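# Place the strawberry cake in the white basket

## Task

Get the strawberry cake inside the white basket while the basket and every other object stay roughly in their original places, and finish with neither arm nor gripper in contact with any of them.

## Robot and tools

Robot: two 6-joint arms, left_arm and right_arm, each with a parallel two-finger gripper and a wrist camera. Calibrated base origins in the scene frame: left_arm (-0.026, +0.301, 0) m, quat_wxyz (+1.000, 0, 0, +0.015); right_arm (+0.053, -0.333, 0) m, quat_wxyz (+1.000, 0, 0, +0.005). Cameras: cam_head_left, cam_head_right, cam_left_wrist, cam_right_wrist, all 672x504.

Scene frame: origin at table-top height, halfway between the nominal arm bases. +z is up, +x reaches out over the table, and left_arm sits on the +y side (camera image sides do not follow these names). Gripper fingers point along the gripper's +z axis and spread along its y axis. end_effector_position is the point between the pads, roughly 1 cm short of the fingertips. Reported hand poses can be a few cm off, more at long reach.

Joint order per arm (always use this): waist, shoulder, elbow, wrist pitch, wrist yaw, wrist roll. Stated ranges in rad: waist -2.618..3.054, shoulder 0..3.142, elbow 0..3.142, wrist pitch -1.571..1.571, wrist yaw -1.571..1.571, wrist roll -2.094..2.094. Wrist yaw has its sign flipped against the URDF in everything you send and read, so a URDF limit of a..b is -b..-a in your numbers.

Row format (shared by execute_actions and move): one flat list of 14 numbers in [-1, 1] covering both arms, even if one stays still: left waist, shoulder, elbow, wrist pitch, wrist yaw, wrist roll, left opening, then the same seven for right_arm. The six joint numbers are offsets, not poses: scaled so 1.0 equals 2.224 rad for waist/shoulder/elbow and 8.485 rad for the three wrist joints, counted from the arm's Joint targets as they stood when the action (or move) began. The opening number is absolute: +1 fully open, -1 closed. To hold a gripper unchanged, resend its current command; 0 means half open, not 'no change'. Sending 0 for all six joints re-commands the present Joint targets.

execute_actions(actions, cameras): actions is a list of up to 15 actions; each action is a list of up to 15 rows, one row per 1/30 s step, with the last row held to fill 15 steps. Every row in an action is measured from that action's starting targets, not from the prior row, so repeating an offset in a new action moves further. If any action would push a joint more than 0.059 rad beyond its range, that action is rejected for both arms; a malformed action or a bad first action rejects the whole call. An empty actions list just reports state and images. cameras: omitted/null/["all"] for all, [] for none, else a list of names.

move(target, speed, blend, opening_speed, blocking, cameras): target is one 14-number row or a list of up to 15 rows; every row's offsets count from the same starting Joint targets. All joints travel together along joint-space paths (gripper paths curve), with no avoidance of obstacles or the other arm. speed: rad/s of the joint with the furthest to go, 0.01 to 12.57, default 0.5; one value or one per target. blend: rad of corner rounding per intermediate target, default 0. opening_speed: rate of the opening command per second on the -1..+1 scale, at least 0.2; use a low value to close gently on a soft cake. The whole move gets at most 10 s. blocking=false returns after about 0.5 s while motion continues. The result adds a 'move:' line: done, off_target (resting more than 0.035 rad off), moving, held or fault, plus limits=held if steps were withheld. Done does not imply no contact.

wait(seconds 0 to 10): let time pass holding commands. stop(): brake a running move. zoom_image(camera, region [x0, y0, x1, y1] in pixels, at most 504x504) on a camera included in the latest images. read_manual(section="licences") gives licence text only. finished_scene(scene) ends the scene irreversibly; call it only when the cake is in the basket and both grippers are clear.

Result lines: end_effector_position (m) and end_effector_quat_wxyz in the scene frame; Joint positions (rad, then finger-pad gap in m, 0.094 open) and Joint velocities (possibly 'within noise'); Joint targets, the base for your next offsets; Tool commands; grip_measured on the opening scale (reads up to ~2.7 mm wide when empty, a bit under the object's width when squeezing); grip_effort_nm (motor effort, negative closes, not a pad force); Joint torques (positive toward larger angles, joints 1-3 wrap at ±28 N m); motor temperatures. 'joint sent to its limit' means a joint was clipped at its real end; 'joint command not followed' means the clearance check altered targets.

Motion limits: each joint target may lead its measured angle by at most 0.339 rad (first three joints) or 2.2 rad (wrist joints), and targets that would put a gripper over 200 mm from its present spot are scaled back, so large moves take several actions. Tiny turns may not start.

Avoid: dropping the cake or releasing it while moving, slamming or hitting hard, pressing firmly on things, knocking anything (especially the basket) off the table, and any contact between the two arms or one gripper closing on the other's fingers. If an arm is pushing on something, command its targets back past its measured positions. Holding loads, stretched poses or straining heats motors; at 90 °C the arm folds and stays idle. Camera cables touching objects count as touching. Loose objects can get occasional small pushes.

Each tool is called after ">>>" as name(argument=value, ...), one argument or row to a line, values as JSON.

## Session

>>> execute_actions(
  actions=[],
)

Scene clock: 0.00 s.
left_arm: end_effector_position=(+0.3624, +0.3385, +0.1097) grip_measured=+1.000 grip_effort_nm=n/a end_effector_quat_wxyz=(+0.602, -0.087, +0.789, +0.082) | right_arm: end_effector_position=(+0.4660, -0.3439, +0.1193) grip_measured=+1.000 grip_effort_nm=n/a end_effector_quat_wxyz=(+0.600, +0.032, +0.799, -0.027)
Joint positions: left_arm=[-0.053 1.534 0.331 0.929 0.258 -0.047 0.094] | right_arm=[0.002 1.547 0.43 0.833 -0.094 0.022 0.094]
Joint velocities: within noise
Joint torques (N m): no reading
Motor temperatures (°C): left_arm=[24 29 26 27 23 21 25] | right_arm=[24 31 28 37 24 22 22]
Heat: left arm: 29 °C; right arm: 37 °C.
Joint targets: left_arm=[-0.053 1.528 0.336 0.925 0.259 -0.048] | right_arm=[0.002 1.544 0.433 0.822 -0.095 0.022]
Tool commands: left_gripper/opening=+1.0 right_gripper/opening=+1.0

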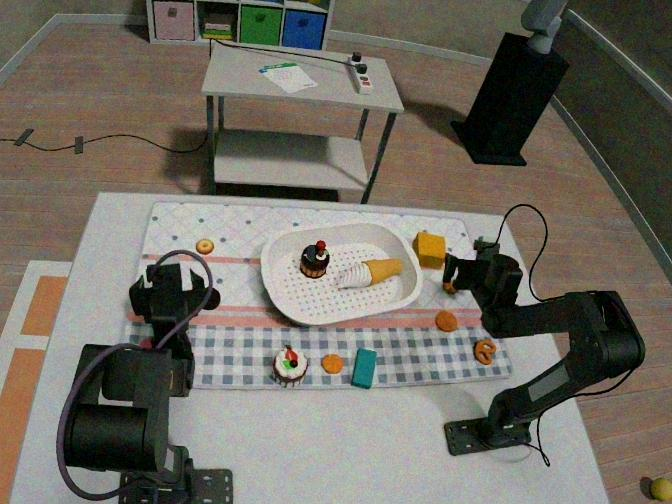

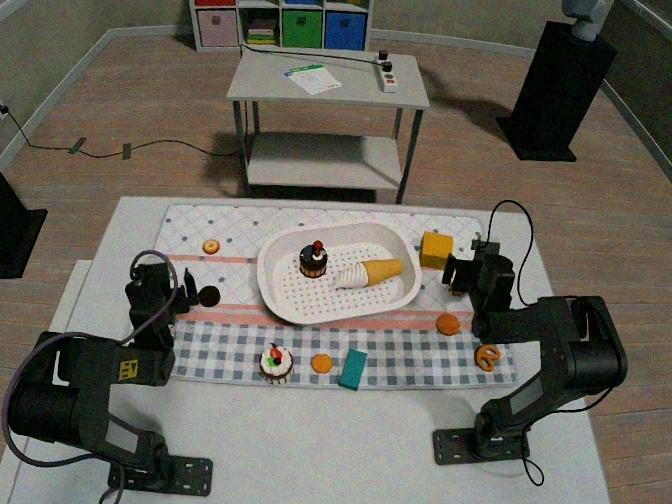

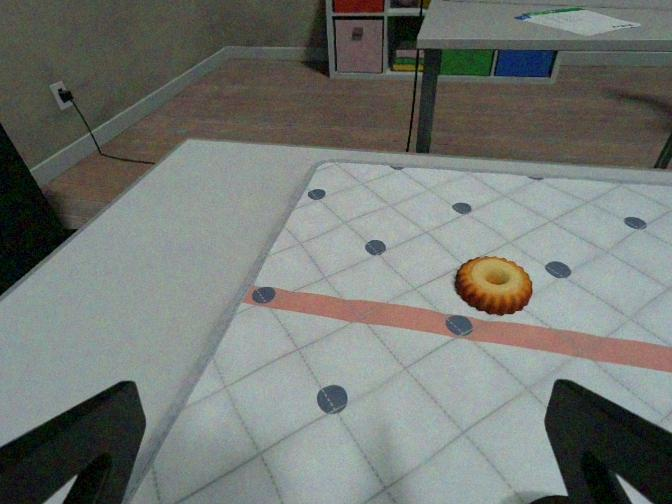

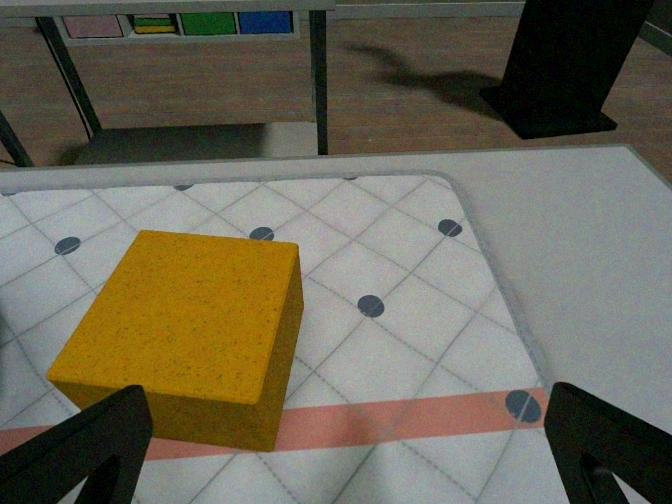

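>>> zoom_image(
  camera="cam_head_left",
  region=[200, 200, 520, 440],
)

Scaled by 1.575 from the camera's 672x504 image, which has a finer 960x720 frame.

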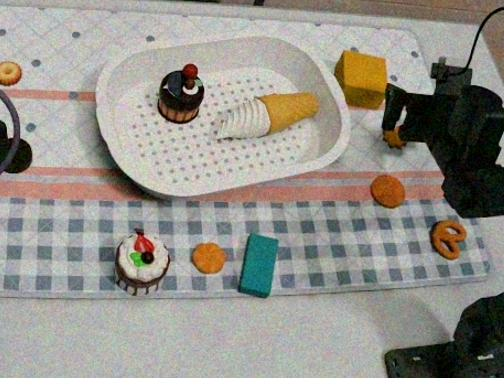

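>>> move(
  target=[-0.327,-0.119,0.4015,-0.2345,-0.0305,0.0057,1,0,0,0,0,0,0,1],
  speed=0.8,
)

Scene clock: 43.00 s.
left_arm: end_effector_position=(+0.1963, +0.0988, +0.1882) grip_measured=+1.000 grip_effort_nm=0.002 end_effector_quat_wxyz=(+0.209, +0.352, +0.909, -0.077) | right_arm: end_effector_position=(+0.4660, -0.3439, +0.1193) grip_measured=+1.000 grip_effort_nm=0.032 end_effector_quat_wxyz=(+0.600, +0.032, +0.799, -0.027)
Joint positions: left_arm=[-0.777 1.278 1.2 -1.043 0.01 -0.005 0.094] | right_arm=[0.002 1.547 0.43 0.833 -0.094 0.022 0.094]
Joint torques (N m): left_arm=[-0.4 -4.72 8.76 0.99 -0.07 0.09] | right_arm=[0.03 -4.94 7.02 1.54 -0.04 -0.01]
Motor temperatures (°C): left_arm=[24 29 27 35 23 21 24] | right_arm=[23 32 29 41 24 22 22]
Heat: left arm: 35 °C; right arm: 41 °C.
Joint targets: left_arm=[-0.781 1.264 1.229 -1.064 0.000 0.001] | right_arm=[0.002 1.544 0.433 0.822 -0.095 0.022]
move: done

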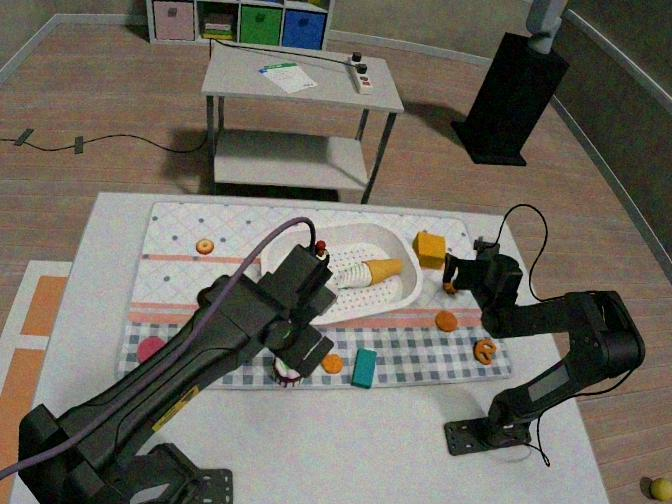

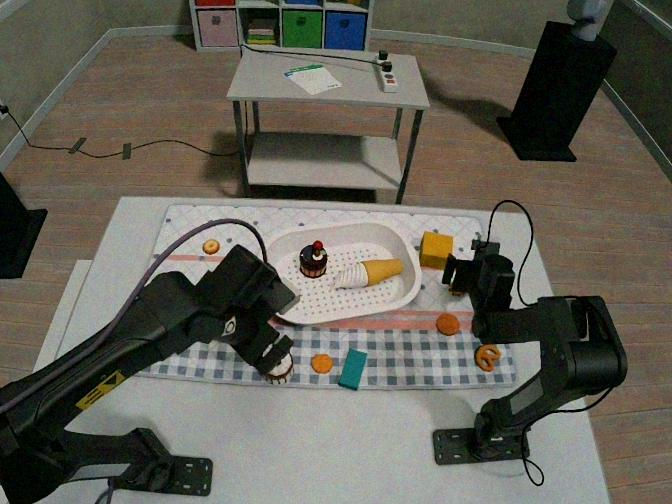

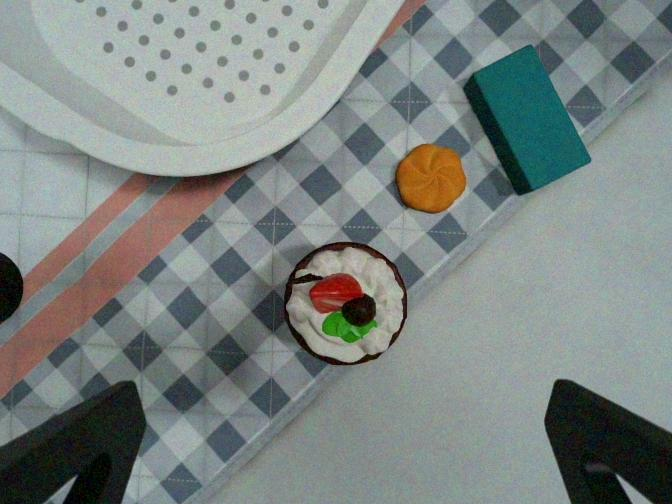

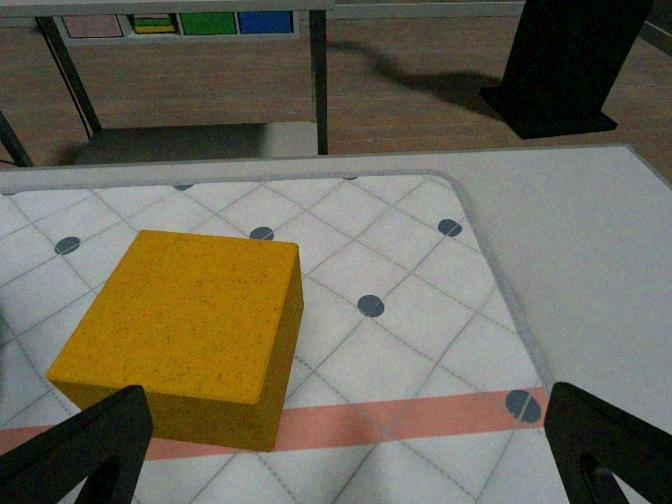

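>>> move(
  target=[0.0994,0.2891,0.3876,-0.0259,0,0,1,0,0,0,0,0,0,1],
  speed=0.8,
  cameras=["cam_left_wrist"],
)

Scene clock: 75.30 s.
left_arm: end_effector_position=(+0.3627, +0.0757, +0.2464) grip_measured=+1.000 grip_effort_nm=0.002 end_effector_quat_wxyz=(+0.227, +0.251, +0.939, -0.058) | right_arm: end_effector_position=(+0.4660, -0.3439, +0.1193) grip_measured=+1.000 grip_effort_nm=0.027 end_effector_quat_wxyz=(+0.600, +0.032, +0.799, -0.027)
Joint positions: left_arm=[-0.561 1.897 2.06 -1.261 0.008 -0.005 0.094] | right_arm=[0.002 1.547 0.43 0.833 -0.094 0.022 0.094]
Joint torques (N m): left_arm=[0.12 -8.13 8.59 1.02 -0.07 0.09] | right_arm=[0.03 -4.96 7.01 1.55 -0.05 -0.01]
Motor temperatures (°C): left_arm=[24 29 29 30 23 21 24] | right_arm=[23 32 29 41 24 22 21]
Heat: left arm: 30 °C; right arm: 41 °C.
Joint targets: left_arm=[-0.559 1.907 2.092 -1.284 0.000 0.001] | right_arm=[0.002 1.544 0.433 0.822 -0.095 0.022]
move: done
Images, in order (width x height): cam_left_wrist 672x504.

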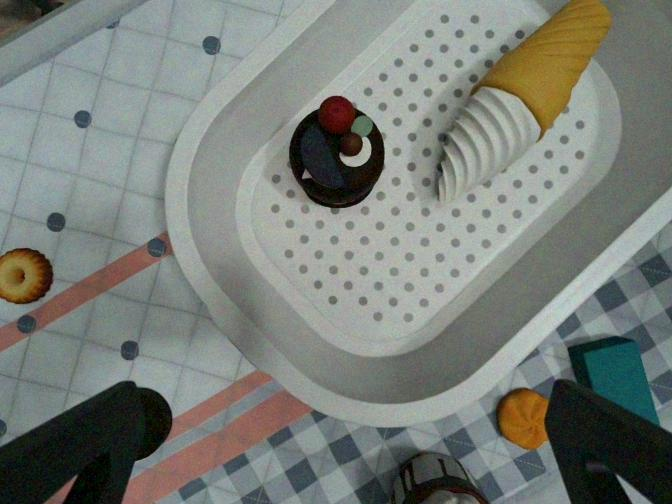

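>>> move(
  target=[-0.1061,-0.2741,-0.5036,0.0600,0,0,1,0,0,0,0,0,0,1],
  speed=0.8,
  cameras=["cam_left_wrist","cam_head_left"],
)

Scene clock: 100.10 s.
left_arm: end_effector_position=(+0.2016, +0.0877, +0.1260) grip_measured=+1.000 grip_effort_nm=0.007 end_effector_quat_wxyz=(+0.205, +0.358, +0.907, -0.078) | right_arm: end_effector_position=(+0.4660, -0.3439, +0.1193) grip_measured=+1.000 grip_effort_nm=0.027 end_effector_quat_wxyz=(+0.600, +0.032, +0.799, -0.027)
Joint positions: left_arm=[-0.79 1.321 0.986 -0.793 0.008 -0.005 0.094] | right_arm=[0.002 1.547 0.43 0.833 -0.094 0.022 0.094]
Joint torques (N m): left_arm=[-0.5 -6.01 5.33 1.38 -0.07 0.09] | right_arm=[0.05 -4.96 7.01 1.55 -0.05 -0.01]
Heat: left arm: 32 °C; right arm: 41 °C.
Joint targets: left_arm=[-0.795 1.297 0.971 -0.775 0.000 0.001] | right_arm=[0.002 1.544 0.433 0.822 -0.095 0.022]
move: done
Images, in order (width x height): cam_head_left 672x504, cam_left_wrist 672x504.

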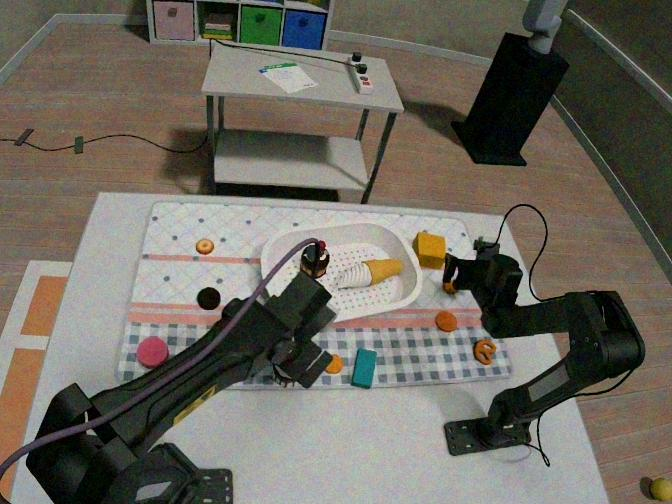

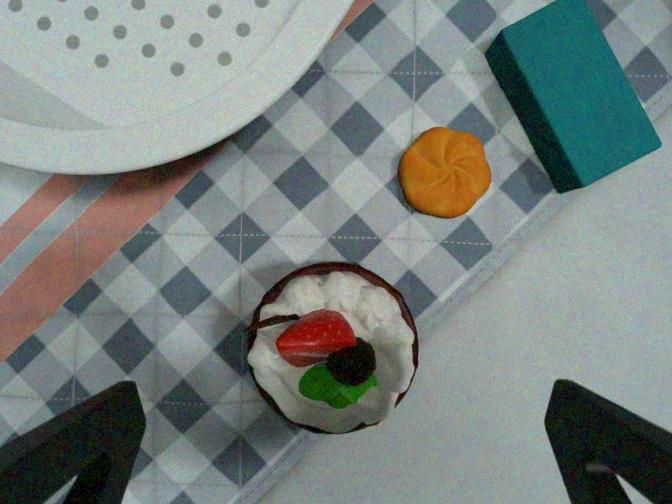

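>>> move(
  target=[0.0054,0.0534,-0.1351,0.0495,0,0,1,0,0,0,0,0,0,1],
  speed=0.4,
  cameras=["cam_left_wrist","cam_head_left"],
)

>>> zoom_image(
  camera="cam_left_wrist",
  region=[100, 100, 600, 504],
)

Scene clock: 113.27 s.
left_arm: end_effector_position=(+0.2018, +0.0875, +0.0393) grip_measured=+1.000 grip_effort_nm=0.007 end_effector_quat_wxyz=(+0.216, +0.357, +0.905, -0.082) | right_arm: end_effector_position=(+0.4660, -0.3439, +0.1193) grip_measured=+1.000 grip_effort_nm=0.027 end_effector_quat_wxyz=(+0.600, +0.032, +0.799, -0.027)
Joint positions: left_arm=[-0.79 1.411 0.684 -0.378 0.008 -0.005 0.094] | right_arm=[0.002 1.547 0.43 0.833 -0.094 0.022 0.094]
Joint torques (N m): left_arm=[0.66 -3.86 4.92 1.47 -0.06 0.08] | right_arm=[0.03 -4.94 7.01 1.55 -0.05 -0.01]
Heat: left arm: 30 °C; right arm: 41 °C.
Joint targets: left_arm=[-0.783 1.416 0.671 -0.355 0.000 0.001] | right_arm=[0.002 1.544 0.433 0.822 -0.095 0.022]
move: done
Images, in order (width x height): cam_head_left 672x504, cam_left_wrist 672x504.

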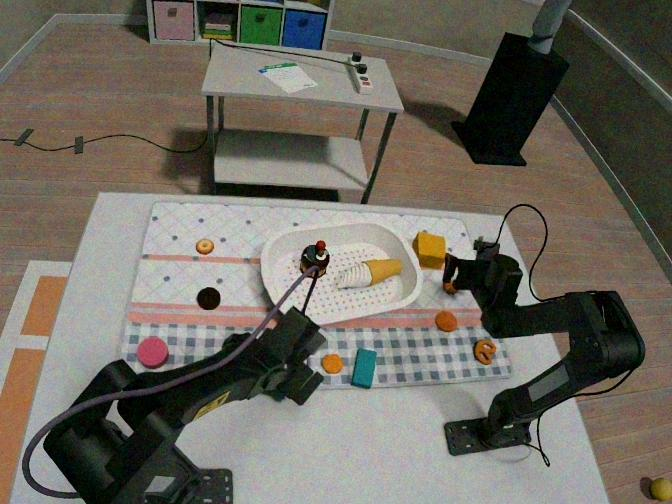

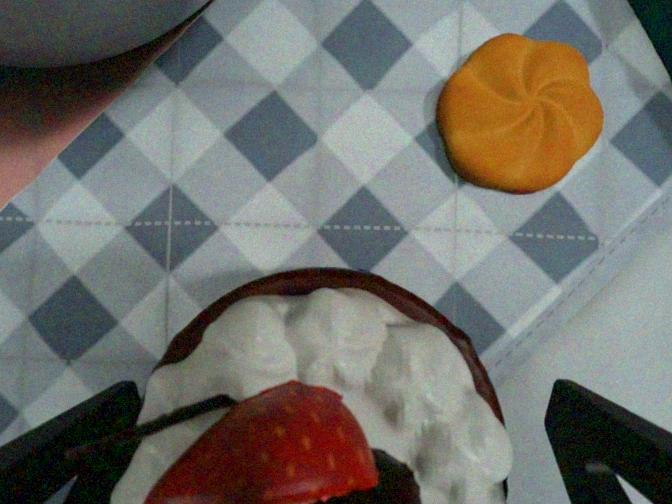

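Scaled by 1.008 from the camera's 672x504 image, which has a finer 960x720 frame.

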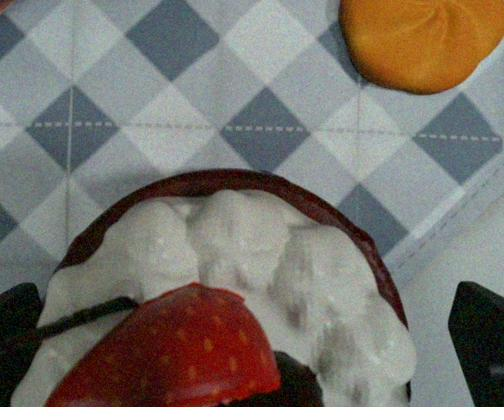

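>>> move(
  target=[0.009,0,-0.005,0.0012,0,0,1,0,0,0,0,0,0,1],
  speed=0.3,
  cameras=["cam_left_wrist"],
)

Scene clock: 117.53 s.
left_arm: end_effector_position=(+0.2056, +0.0927, +0.0376) grip_measured=+1.000 grip_effort_nm=0.002 end_effector_quat_wxyz=(+0.217, +0.348, +0.908, -0.081) | right_arm: end_effector_position=(+0.4660, -0.3439, +0.1193) grip_measured=+1.000 grip_effort_nm=0.027 end_effector_quat_wxyz=(+0.600, +0.032, +0.799, -0.027)
Joint positions: left_arm=[-0.77 1.411 0.676 -0.368 0.008 -0.005 0.094] | right_arm=[0.002 1.547 0.43 0.833 -0.094 0.022 0.094]
Joint torques (N m): left_arm=[0.57 -3.86 4.67 1.49 -0.07 0.09] | right_arm=[0.03 -4.94 7.01 1.54 -0.05 0]
Heat: left arm: 30 °C; right arm: 41 °C.
Joint targets: left_arm=[-0.763 1.416 0.660 -0.345 0.000 0.001] | right_arm=[0.002 1.544 0.433 0.822 -0.095 0.022]
move: done
Images, in order (width x height): cam_left_wrist 672x504.

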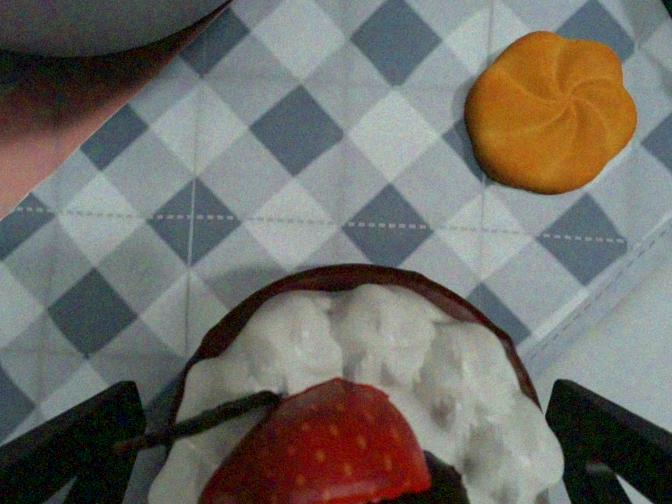

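>>> move(
  target=[0,0,0,0,0,0,0.3,0,0,0,0,0,0,1],
  opening_speed=0.3,
  cameras=["cam_left_wrist"],
)

Scene clock: 124.67 s.
left_arm: end_effector_position=(+0.2047, +0.0914, +0.0377) grip_measured=+0.402 grip_effort_nm=-1.023 end_effector_quat_wxyz=(+0.216, +0.349, +0.908, -0.085) | right_arm: end_effector_position=(+0.4660, -0.3439, +0.1193) grip_measured=+1.000 grip_effort_nm=0.032 end_effector_quat_wxyz=(+0.600, +0.032, +0.799, -0.027)
Joint positions: left_arm=[-0.77 1.411 0.676 -0.368 -0.001 -0.005 0.066] | right_arm=[0.002 1.547 0.43 0.833 -0.094 0.022 0.094]
Joint torques (N m): left_arm=[0.55 -3.84 4.67 1.49 0.01 0.09] | right_arm=[0.05 -4.94 7.02 1.54 -0.05 -0.01]
Heat: left arm: 30 °C; right arm: 41 °C.
Joint targets: left_arm=[-0.763 1.416 0.660 -0.345 0.000 0.001] | right_arm=[0.002 1.544 0.433 0.822 -0.095 0.022]
move: done
Images, in order (width x height): cam_left_wrist 672x504.

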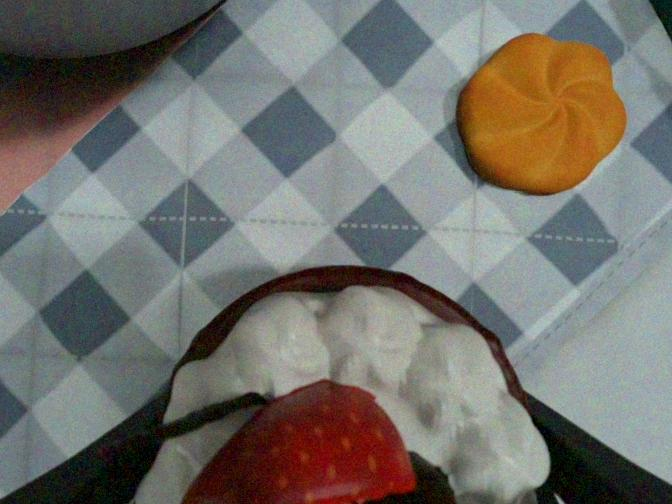

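>>> move(
  target=[
    [0,-0.0536,0.2113,-0.0693,0,0,0.3,0,0,0,0,0,0,1],
    [0.0553,0.2528,0.5390,-0.0749,0,0,0.3,0,0,0,0,0,0,1],
  ],
  blend=0.1,
  speed=0.6,
)

Scene clock: 141.80 s.
left_arm: end_effector_position=(+0.3691, +0.0236, +0.1613) grip_measured=+0.402 grip_effort_nm=-1.018 end_effector_quat_wxyz=(+0.214, +0.292, +0.930, -0.069) | right_arm: end_effector_position=(+0.4660, -0.3439, +0.1193) grip_measured=+1.000 grip_effort_nm=0.032 end_effector_quat_wxyz=(+0.600, +0.032, +0.799, -0.027)
Joint positions: left_arm=[-0.644 1.971 1.822 -0.967 -0.001 -0.005 0.066] | right_arm=[0.002 1.547 0.43 0.833 -0.094 0.022 0.094]
Joint torques (N m): left_arm=[0.32 -9.51 9.46 1.09 0.01 0.09] | right_arm=[0.05 -4.94 7.01 1.54 -0.04 -0.01]
Heat: left arm: 30 °C; right arm: 42 °C.
Joint targets: left_arm=[-0.640 1.978 1.859 -0.980 0.000 0.001] | right_arm=[0.002 1.544 0.433 0.822 -0.095 0.022]
move: off_target (left_arm); left_arm: the elbow is farthest, 0.037 rad from its target

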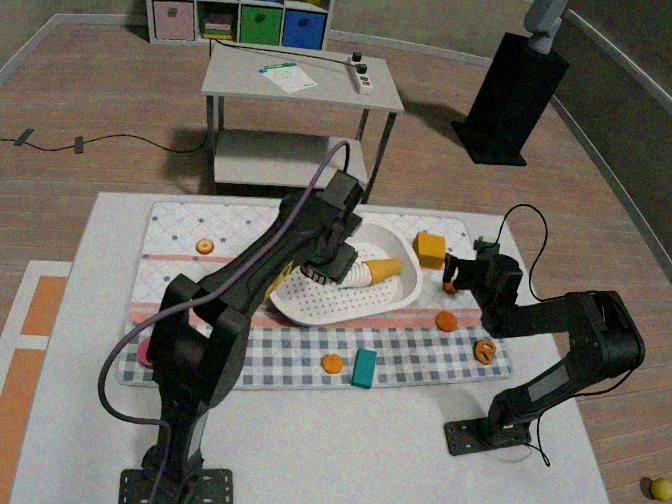

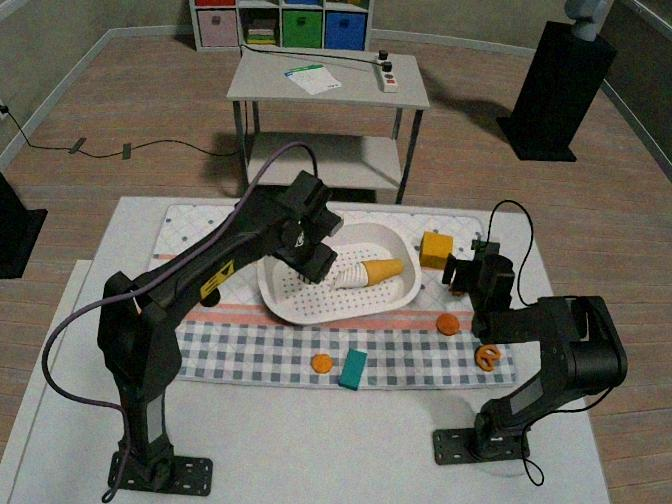

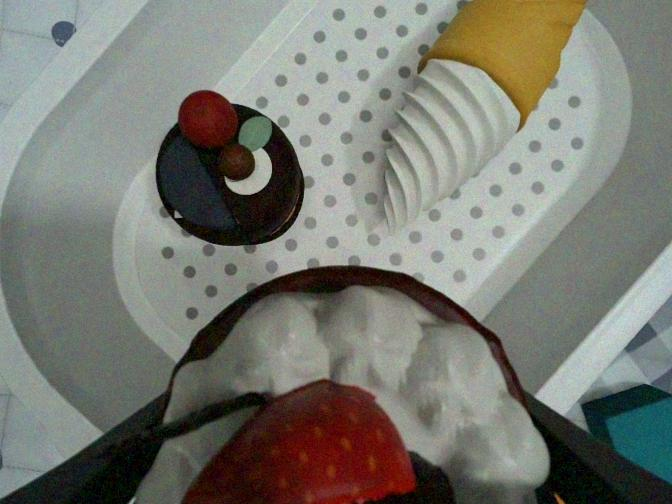

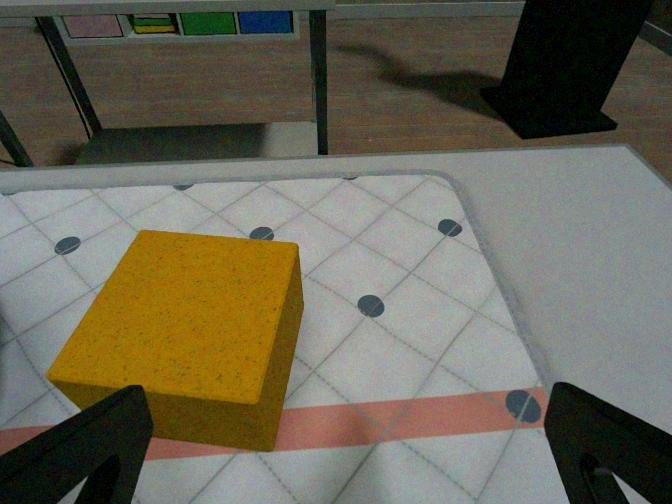

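>>> move(
  target=[0,0.0181,-0.1725,0.0499,0,0,0.3,0,0,0,0,0,0,1],
  speed=0.35,
  cameras=["cam_left_wrist","cam_head_right"],
)

Scene clock: 147.17 s.
left_arm: end_effector_position=(+0.3709, +0.0224, +0.0648) grip_measured=+0.402 grip_effort_nm=-1.028 end_effector_quat_wxyz=(+0.218, +0.291, +0.929, -0.070) | right_arm: end_effector_position=(+0.4660, -0.3439, +0.1193) grip_measured=+1.000 grip_effort_nm=0.032 end_effector_quat_wxyz=(+0.600, +0.032, +0.799, -0.027)
Joint positions: left_arm=[-0.644 2.01 1.486 -0.585 -0.001 -0.005 0.066] | right_arm=[0.002 1.547 0.43 0.833 -0.094 0.022 0.094]
Joint torques (N m): left_arm=[0.31 -9.57 5.41 1.52 0.01 0.09] | right_arm=[0.05 -4.96 7.01 1.54 -0.05 -0.01]
Heat: left arm: 30 °C; right arm: 42 °C.
Joint targets: left_arm=[-0.640 2.019 1.475 -0.557 0.000 0.001] | right_arm=[0.002 1.544 0.433 0.822 -0.095 0.022]
move: done
Images, in order (width x height): cam_head_right 672x504, cam_left_wrist 672x504.

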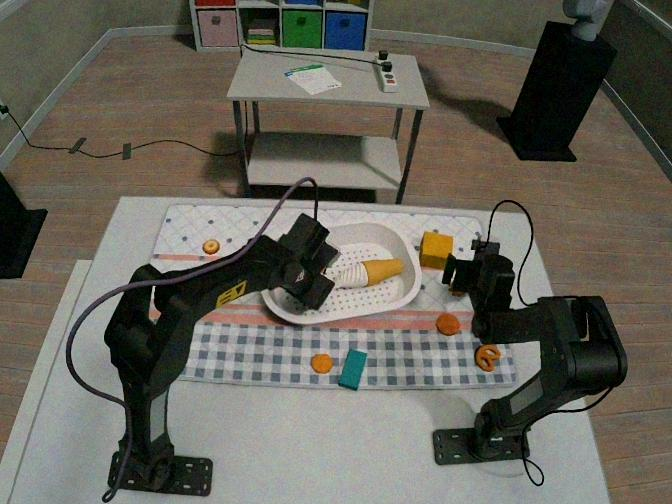

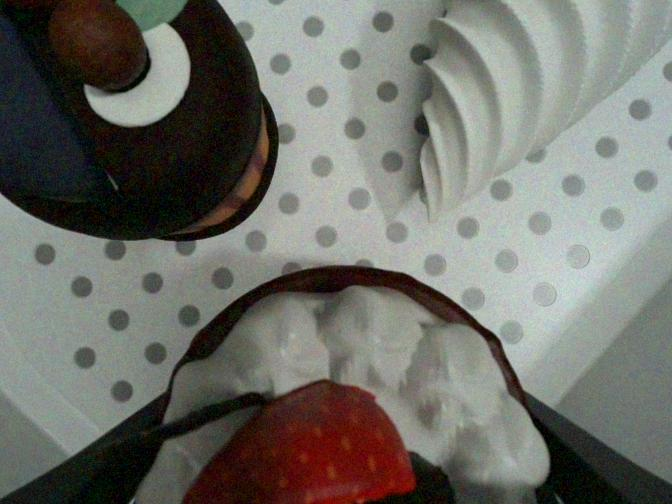

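>>> move(
  target=[0,0.0082,-0.0160,0.0064,0,0,0.3,0,0,0,0,0,0,1],
  speed=0.15,
  cameras=["cam_left_wrist"],
)

Scene clock: 153.43 s.
left_arm: end_effector_position=(+0.3716, +0.0219, +0.0518) grip_measured=+0.402 grip_effort_nm=-1.028 end_effector_quat_wxyz=(+0.220, +0.291, +0.928, -0.071) | right_arm: end_effector_position=(+0.4660, -0.3439, +0.1193) grip_measured=+1.000 grip_effort_nm=0.027 end_effector_quat_wxyz=(+0.600, +0.032, +0.799, -0.027)
Joint positions: left_arm=[-0.644 2.024 1.452 -0.531 -0.001 -0.005 0.066] | right_arm=[0.002 1.547 0.43 0.833 -0.094 0.022 0.094]
Joint torques (N m): left_arm=[0.27 -9.37 5.2 1.54 0.01 0.09] | right_arm=[0.03 -4.94 6.99 1.54 -0.05 0]
Heat: left arm: 30 °C; right arm: 42 °C.
Joint targets: left_arm=[-0.640 2.037 1.439 -0.503 0.000 0.001] | right_arm=[0.002 1.544 0.433 0.822 -0.095 0.022]
move: done
Images, in order (width x height): cam_left_wrist 672x504.

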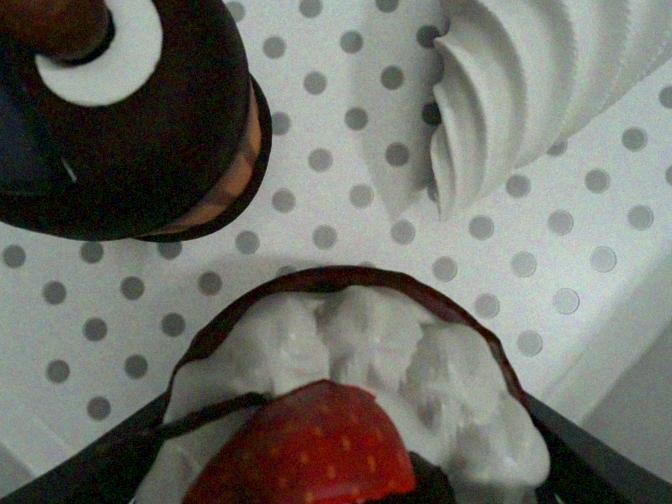

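>>> move(
  target=[0,0.0027,-0.0053,0.0021,0,0,0.3,0,0,0,0,0,0,1],
  speed=0.1,
  cameras=[],
)

>>> move(
  target=[0,0.0022,-0.0042,0.0017,0,0,0.3,0,0,0,0,0,0,1],
  speed=0.1,
  cameras=["cam_left_wrist"],
)

Scene clock: 159.27 s.
left_arm: end_effector_position=(+0.3721, +0.0215, +0.0489) grip_measured=+0.402 grip_effort_nm=-1.023 end_effector_quat_wxyz=(+0.223, +0.291, +0.928, -0.071) | right_arm: end_effector_position=(+0.4660, -0.3439, +0.1193) grip_measured=+1.000 grip_effort_nm=0.037 end_effector_quat_wxyz=(+0.600, +0.032, +0.799, -0.027)
Joint positions: left_arm=[-0.644 2.027 1.442 -0.514 -0.001 -0.005 0.066] | right_arm=[0.002 1.547 0.43 0.833 -0.094 0.022 0.094]
Joint torques (N m): left_arm=[0.31 -9.14 5.05 1.55 0.01 0.09] | right_arm=[0.03 -4.94 6.99 1.54 -0.05 -0.01]
Heat: left arm: 31 °C; right arm: 42 °C.
Joint targets: left_arm=[-0.640 2.043 1.428 -0.485 0.000 0.001] | right_arm=[0.002 1.544 0.433 0.822 -0.095 0.022]
move: done
No camera images: "cameras" was empty.

Scene clock: 159.97 s.
left_arm: end_effector_position=(+0.3731, +0.0208, +0.0484) grip_measured=+0.402 grip_effort_nm=-1.023 end_effector_quat_wxyz=(+0.226, +0.291, +0.927, -0.073) | right_arm: end_effector_position=(+0.4660, -0.3439, +0.1193) grip_measured=+1.000 grip_effort_nm=0.027 end_effector_quat_wxyz=(+0.600, +0.032, +0.799, -0.027)
Joint positions: left_arm=[-0.644 2.028 1.437 -0.501 -0.001 -0.005 0.066] | right_arm=[0.002 1.547 0.43 0.833 -0.094 0.022 0.094]
Joint torques (N m): left_arm=[0.29 -8.8 4.75 1.58 0.02 0.1] | right_arm=[0.05 -4.94 7.01 1.54 -0.04 -0.01]
Heat: left arm: 31 °C; right arm: 42 °C.
Joint targets: left_arm=[-0.640 2.048 1.418 -0.470 0.000 0.001] | right_arm=[0.002 1.544 0.433 0.822 -0.095 0.022]
move: done
Images, in order (width x height): cam_left_wrist 672x504.

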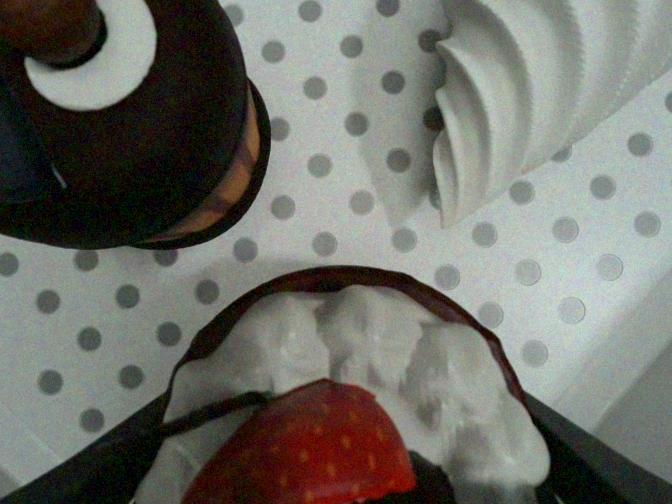

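>>> move(
  target=[0,0,0,0,0,0,0.75,0,0,0,0,0,0,1],
  opening_speed=0.3,
  cameras=["cam_left_wrist"],
)

Scene clock: 164.97 s.
left_arm: end_effector_position=(+0.3748, +0.0196, +0.0495) grip_measured=+0.748 grip_effort_nm=0.110 end_effector_quat_wxyz=(+0.230, +0.291, +0.926, -0.074) | right_arm: end_effector_position=(+0.4660, -0.3439, +0.1193) grip_measured=+1.000 grip_effort_nm=0.027 end_effector_quat_wxyz=(+0.600, +0.032, +0.799, -0.027)
Joint positions: left_arm=[-0.644 2.028 1.437 -0.492 -0.001 -0.005 0.082] | right_arm=[0.002 1.547 0.43 0.833 -0.094 0.022 0.094]
Joint torques (N m): left_arm=[0.32 -8.79 4.74 1.5 0.01 0.09] | right_arm=[0.03 -4.94 7.01 1.54 -0.05 -0.01]
Heat: left arm: 31 °C; right arm: 42 °C.
Joint targets: left_arm=[-0.640 2.048 1.418 -0.470 0.000 0.001] | right_arm=[0.002 1.544 0.433 0.822 -0.095 0.022]
move: done
Images, in order (width x height): cam_left_wrist 672x504.

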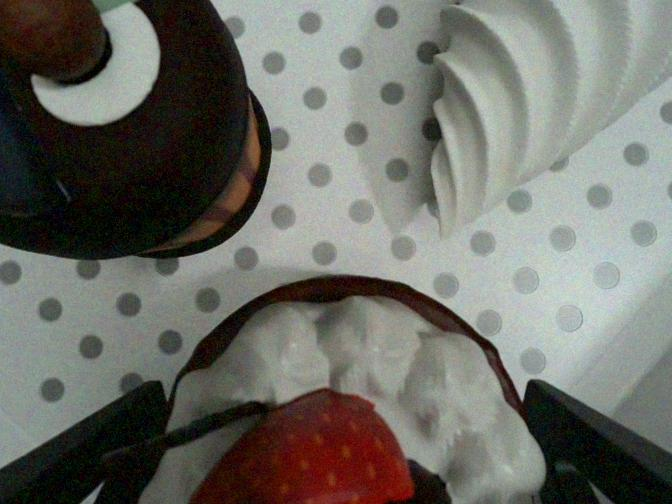

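>>> move(
  target=[0,-0.1240,0.0408,-0.0432,0,0,0.85,0,0,0,0,0,0,1],
  speed=0.3,
  opening_speed=0.5,
)

Scene clock: 178.20 s.
left_arm: end_effector_position=(+0.3306, +0.0510, +0.1321) grip_measured=+0.848 grip_effort_nm=0.110 end_effector_quat_wxyz=(+0.207, +0.292, +0.931, -0.066) | right_arm: end_effector_position=(+0.4660, -0.3439, +0.1193) grip_measured=+1.000 grip_effort_nm=0.027 end_effector_quat_wxyz=(+0.600, +0.032, +0.799, -0.027)
Joint positions: left_arm=[-0.643 1.796 1.481 -0.817 0 -0.005 0.087] | right_arm=[0.002 1.547 0.43 0.833 -0.094 0.022 0.094]
Joint torques (N m): left_arm=[0.27 -10.5 8.76 1 0.01 0.1] | right_arm=[0.03 -4.93 7.01 1.54 -0.05 -0.01]
Heat: left arm: 31 °C; right arm: 42 °C.
Joint targets: left_arm=[-0.640 1.772 1.509 -0.837 0.000 0.001] | right_arm=[0.002 1.544 0.433 0.822 -0.095 0.022]
move: done

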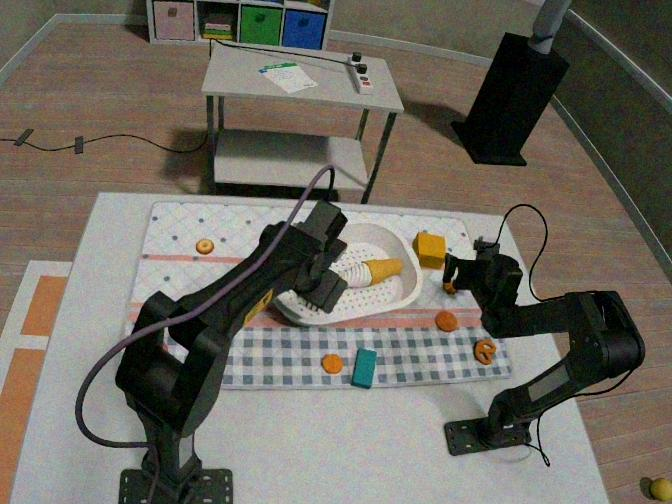

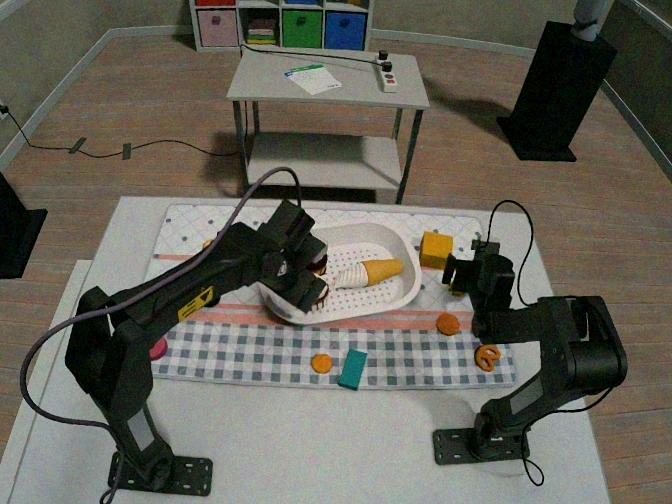

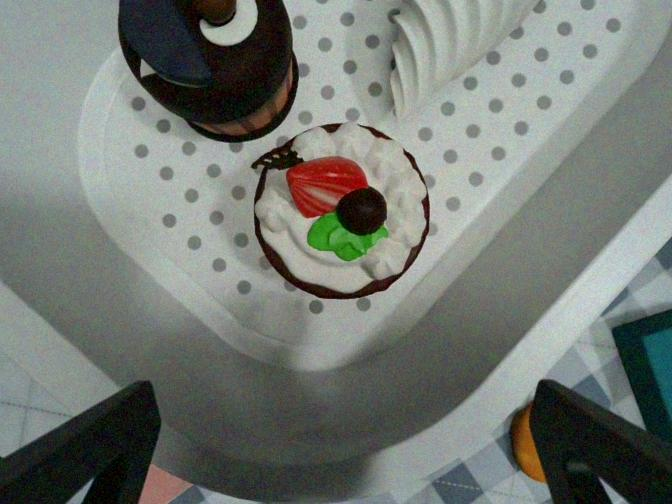

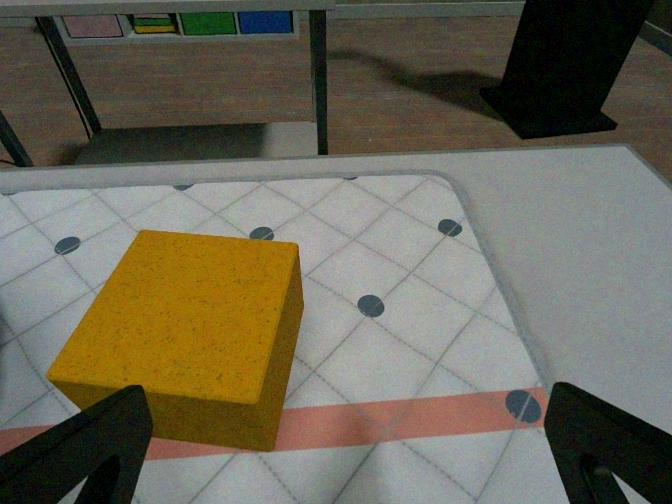

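>>> finished_scene(
  scene=1,
)

The scene is finished: the task was done.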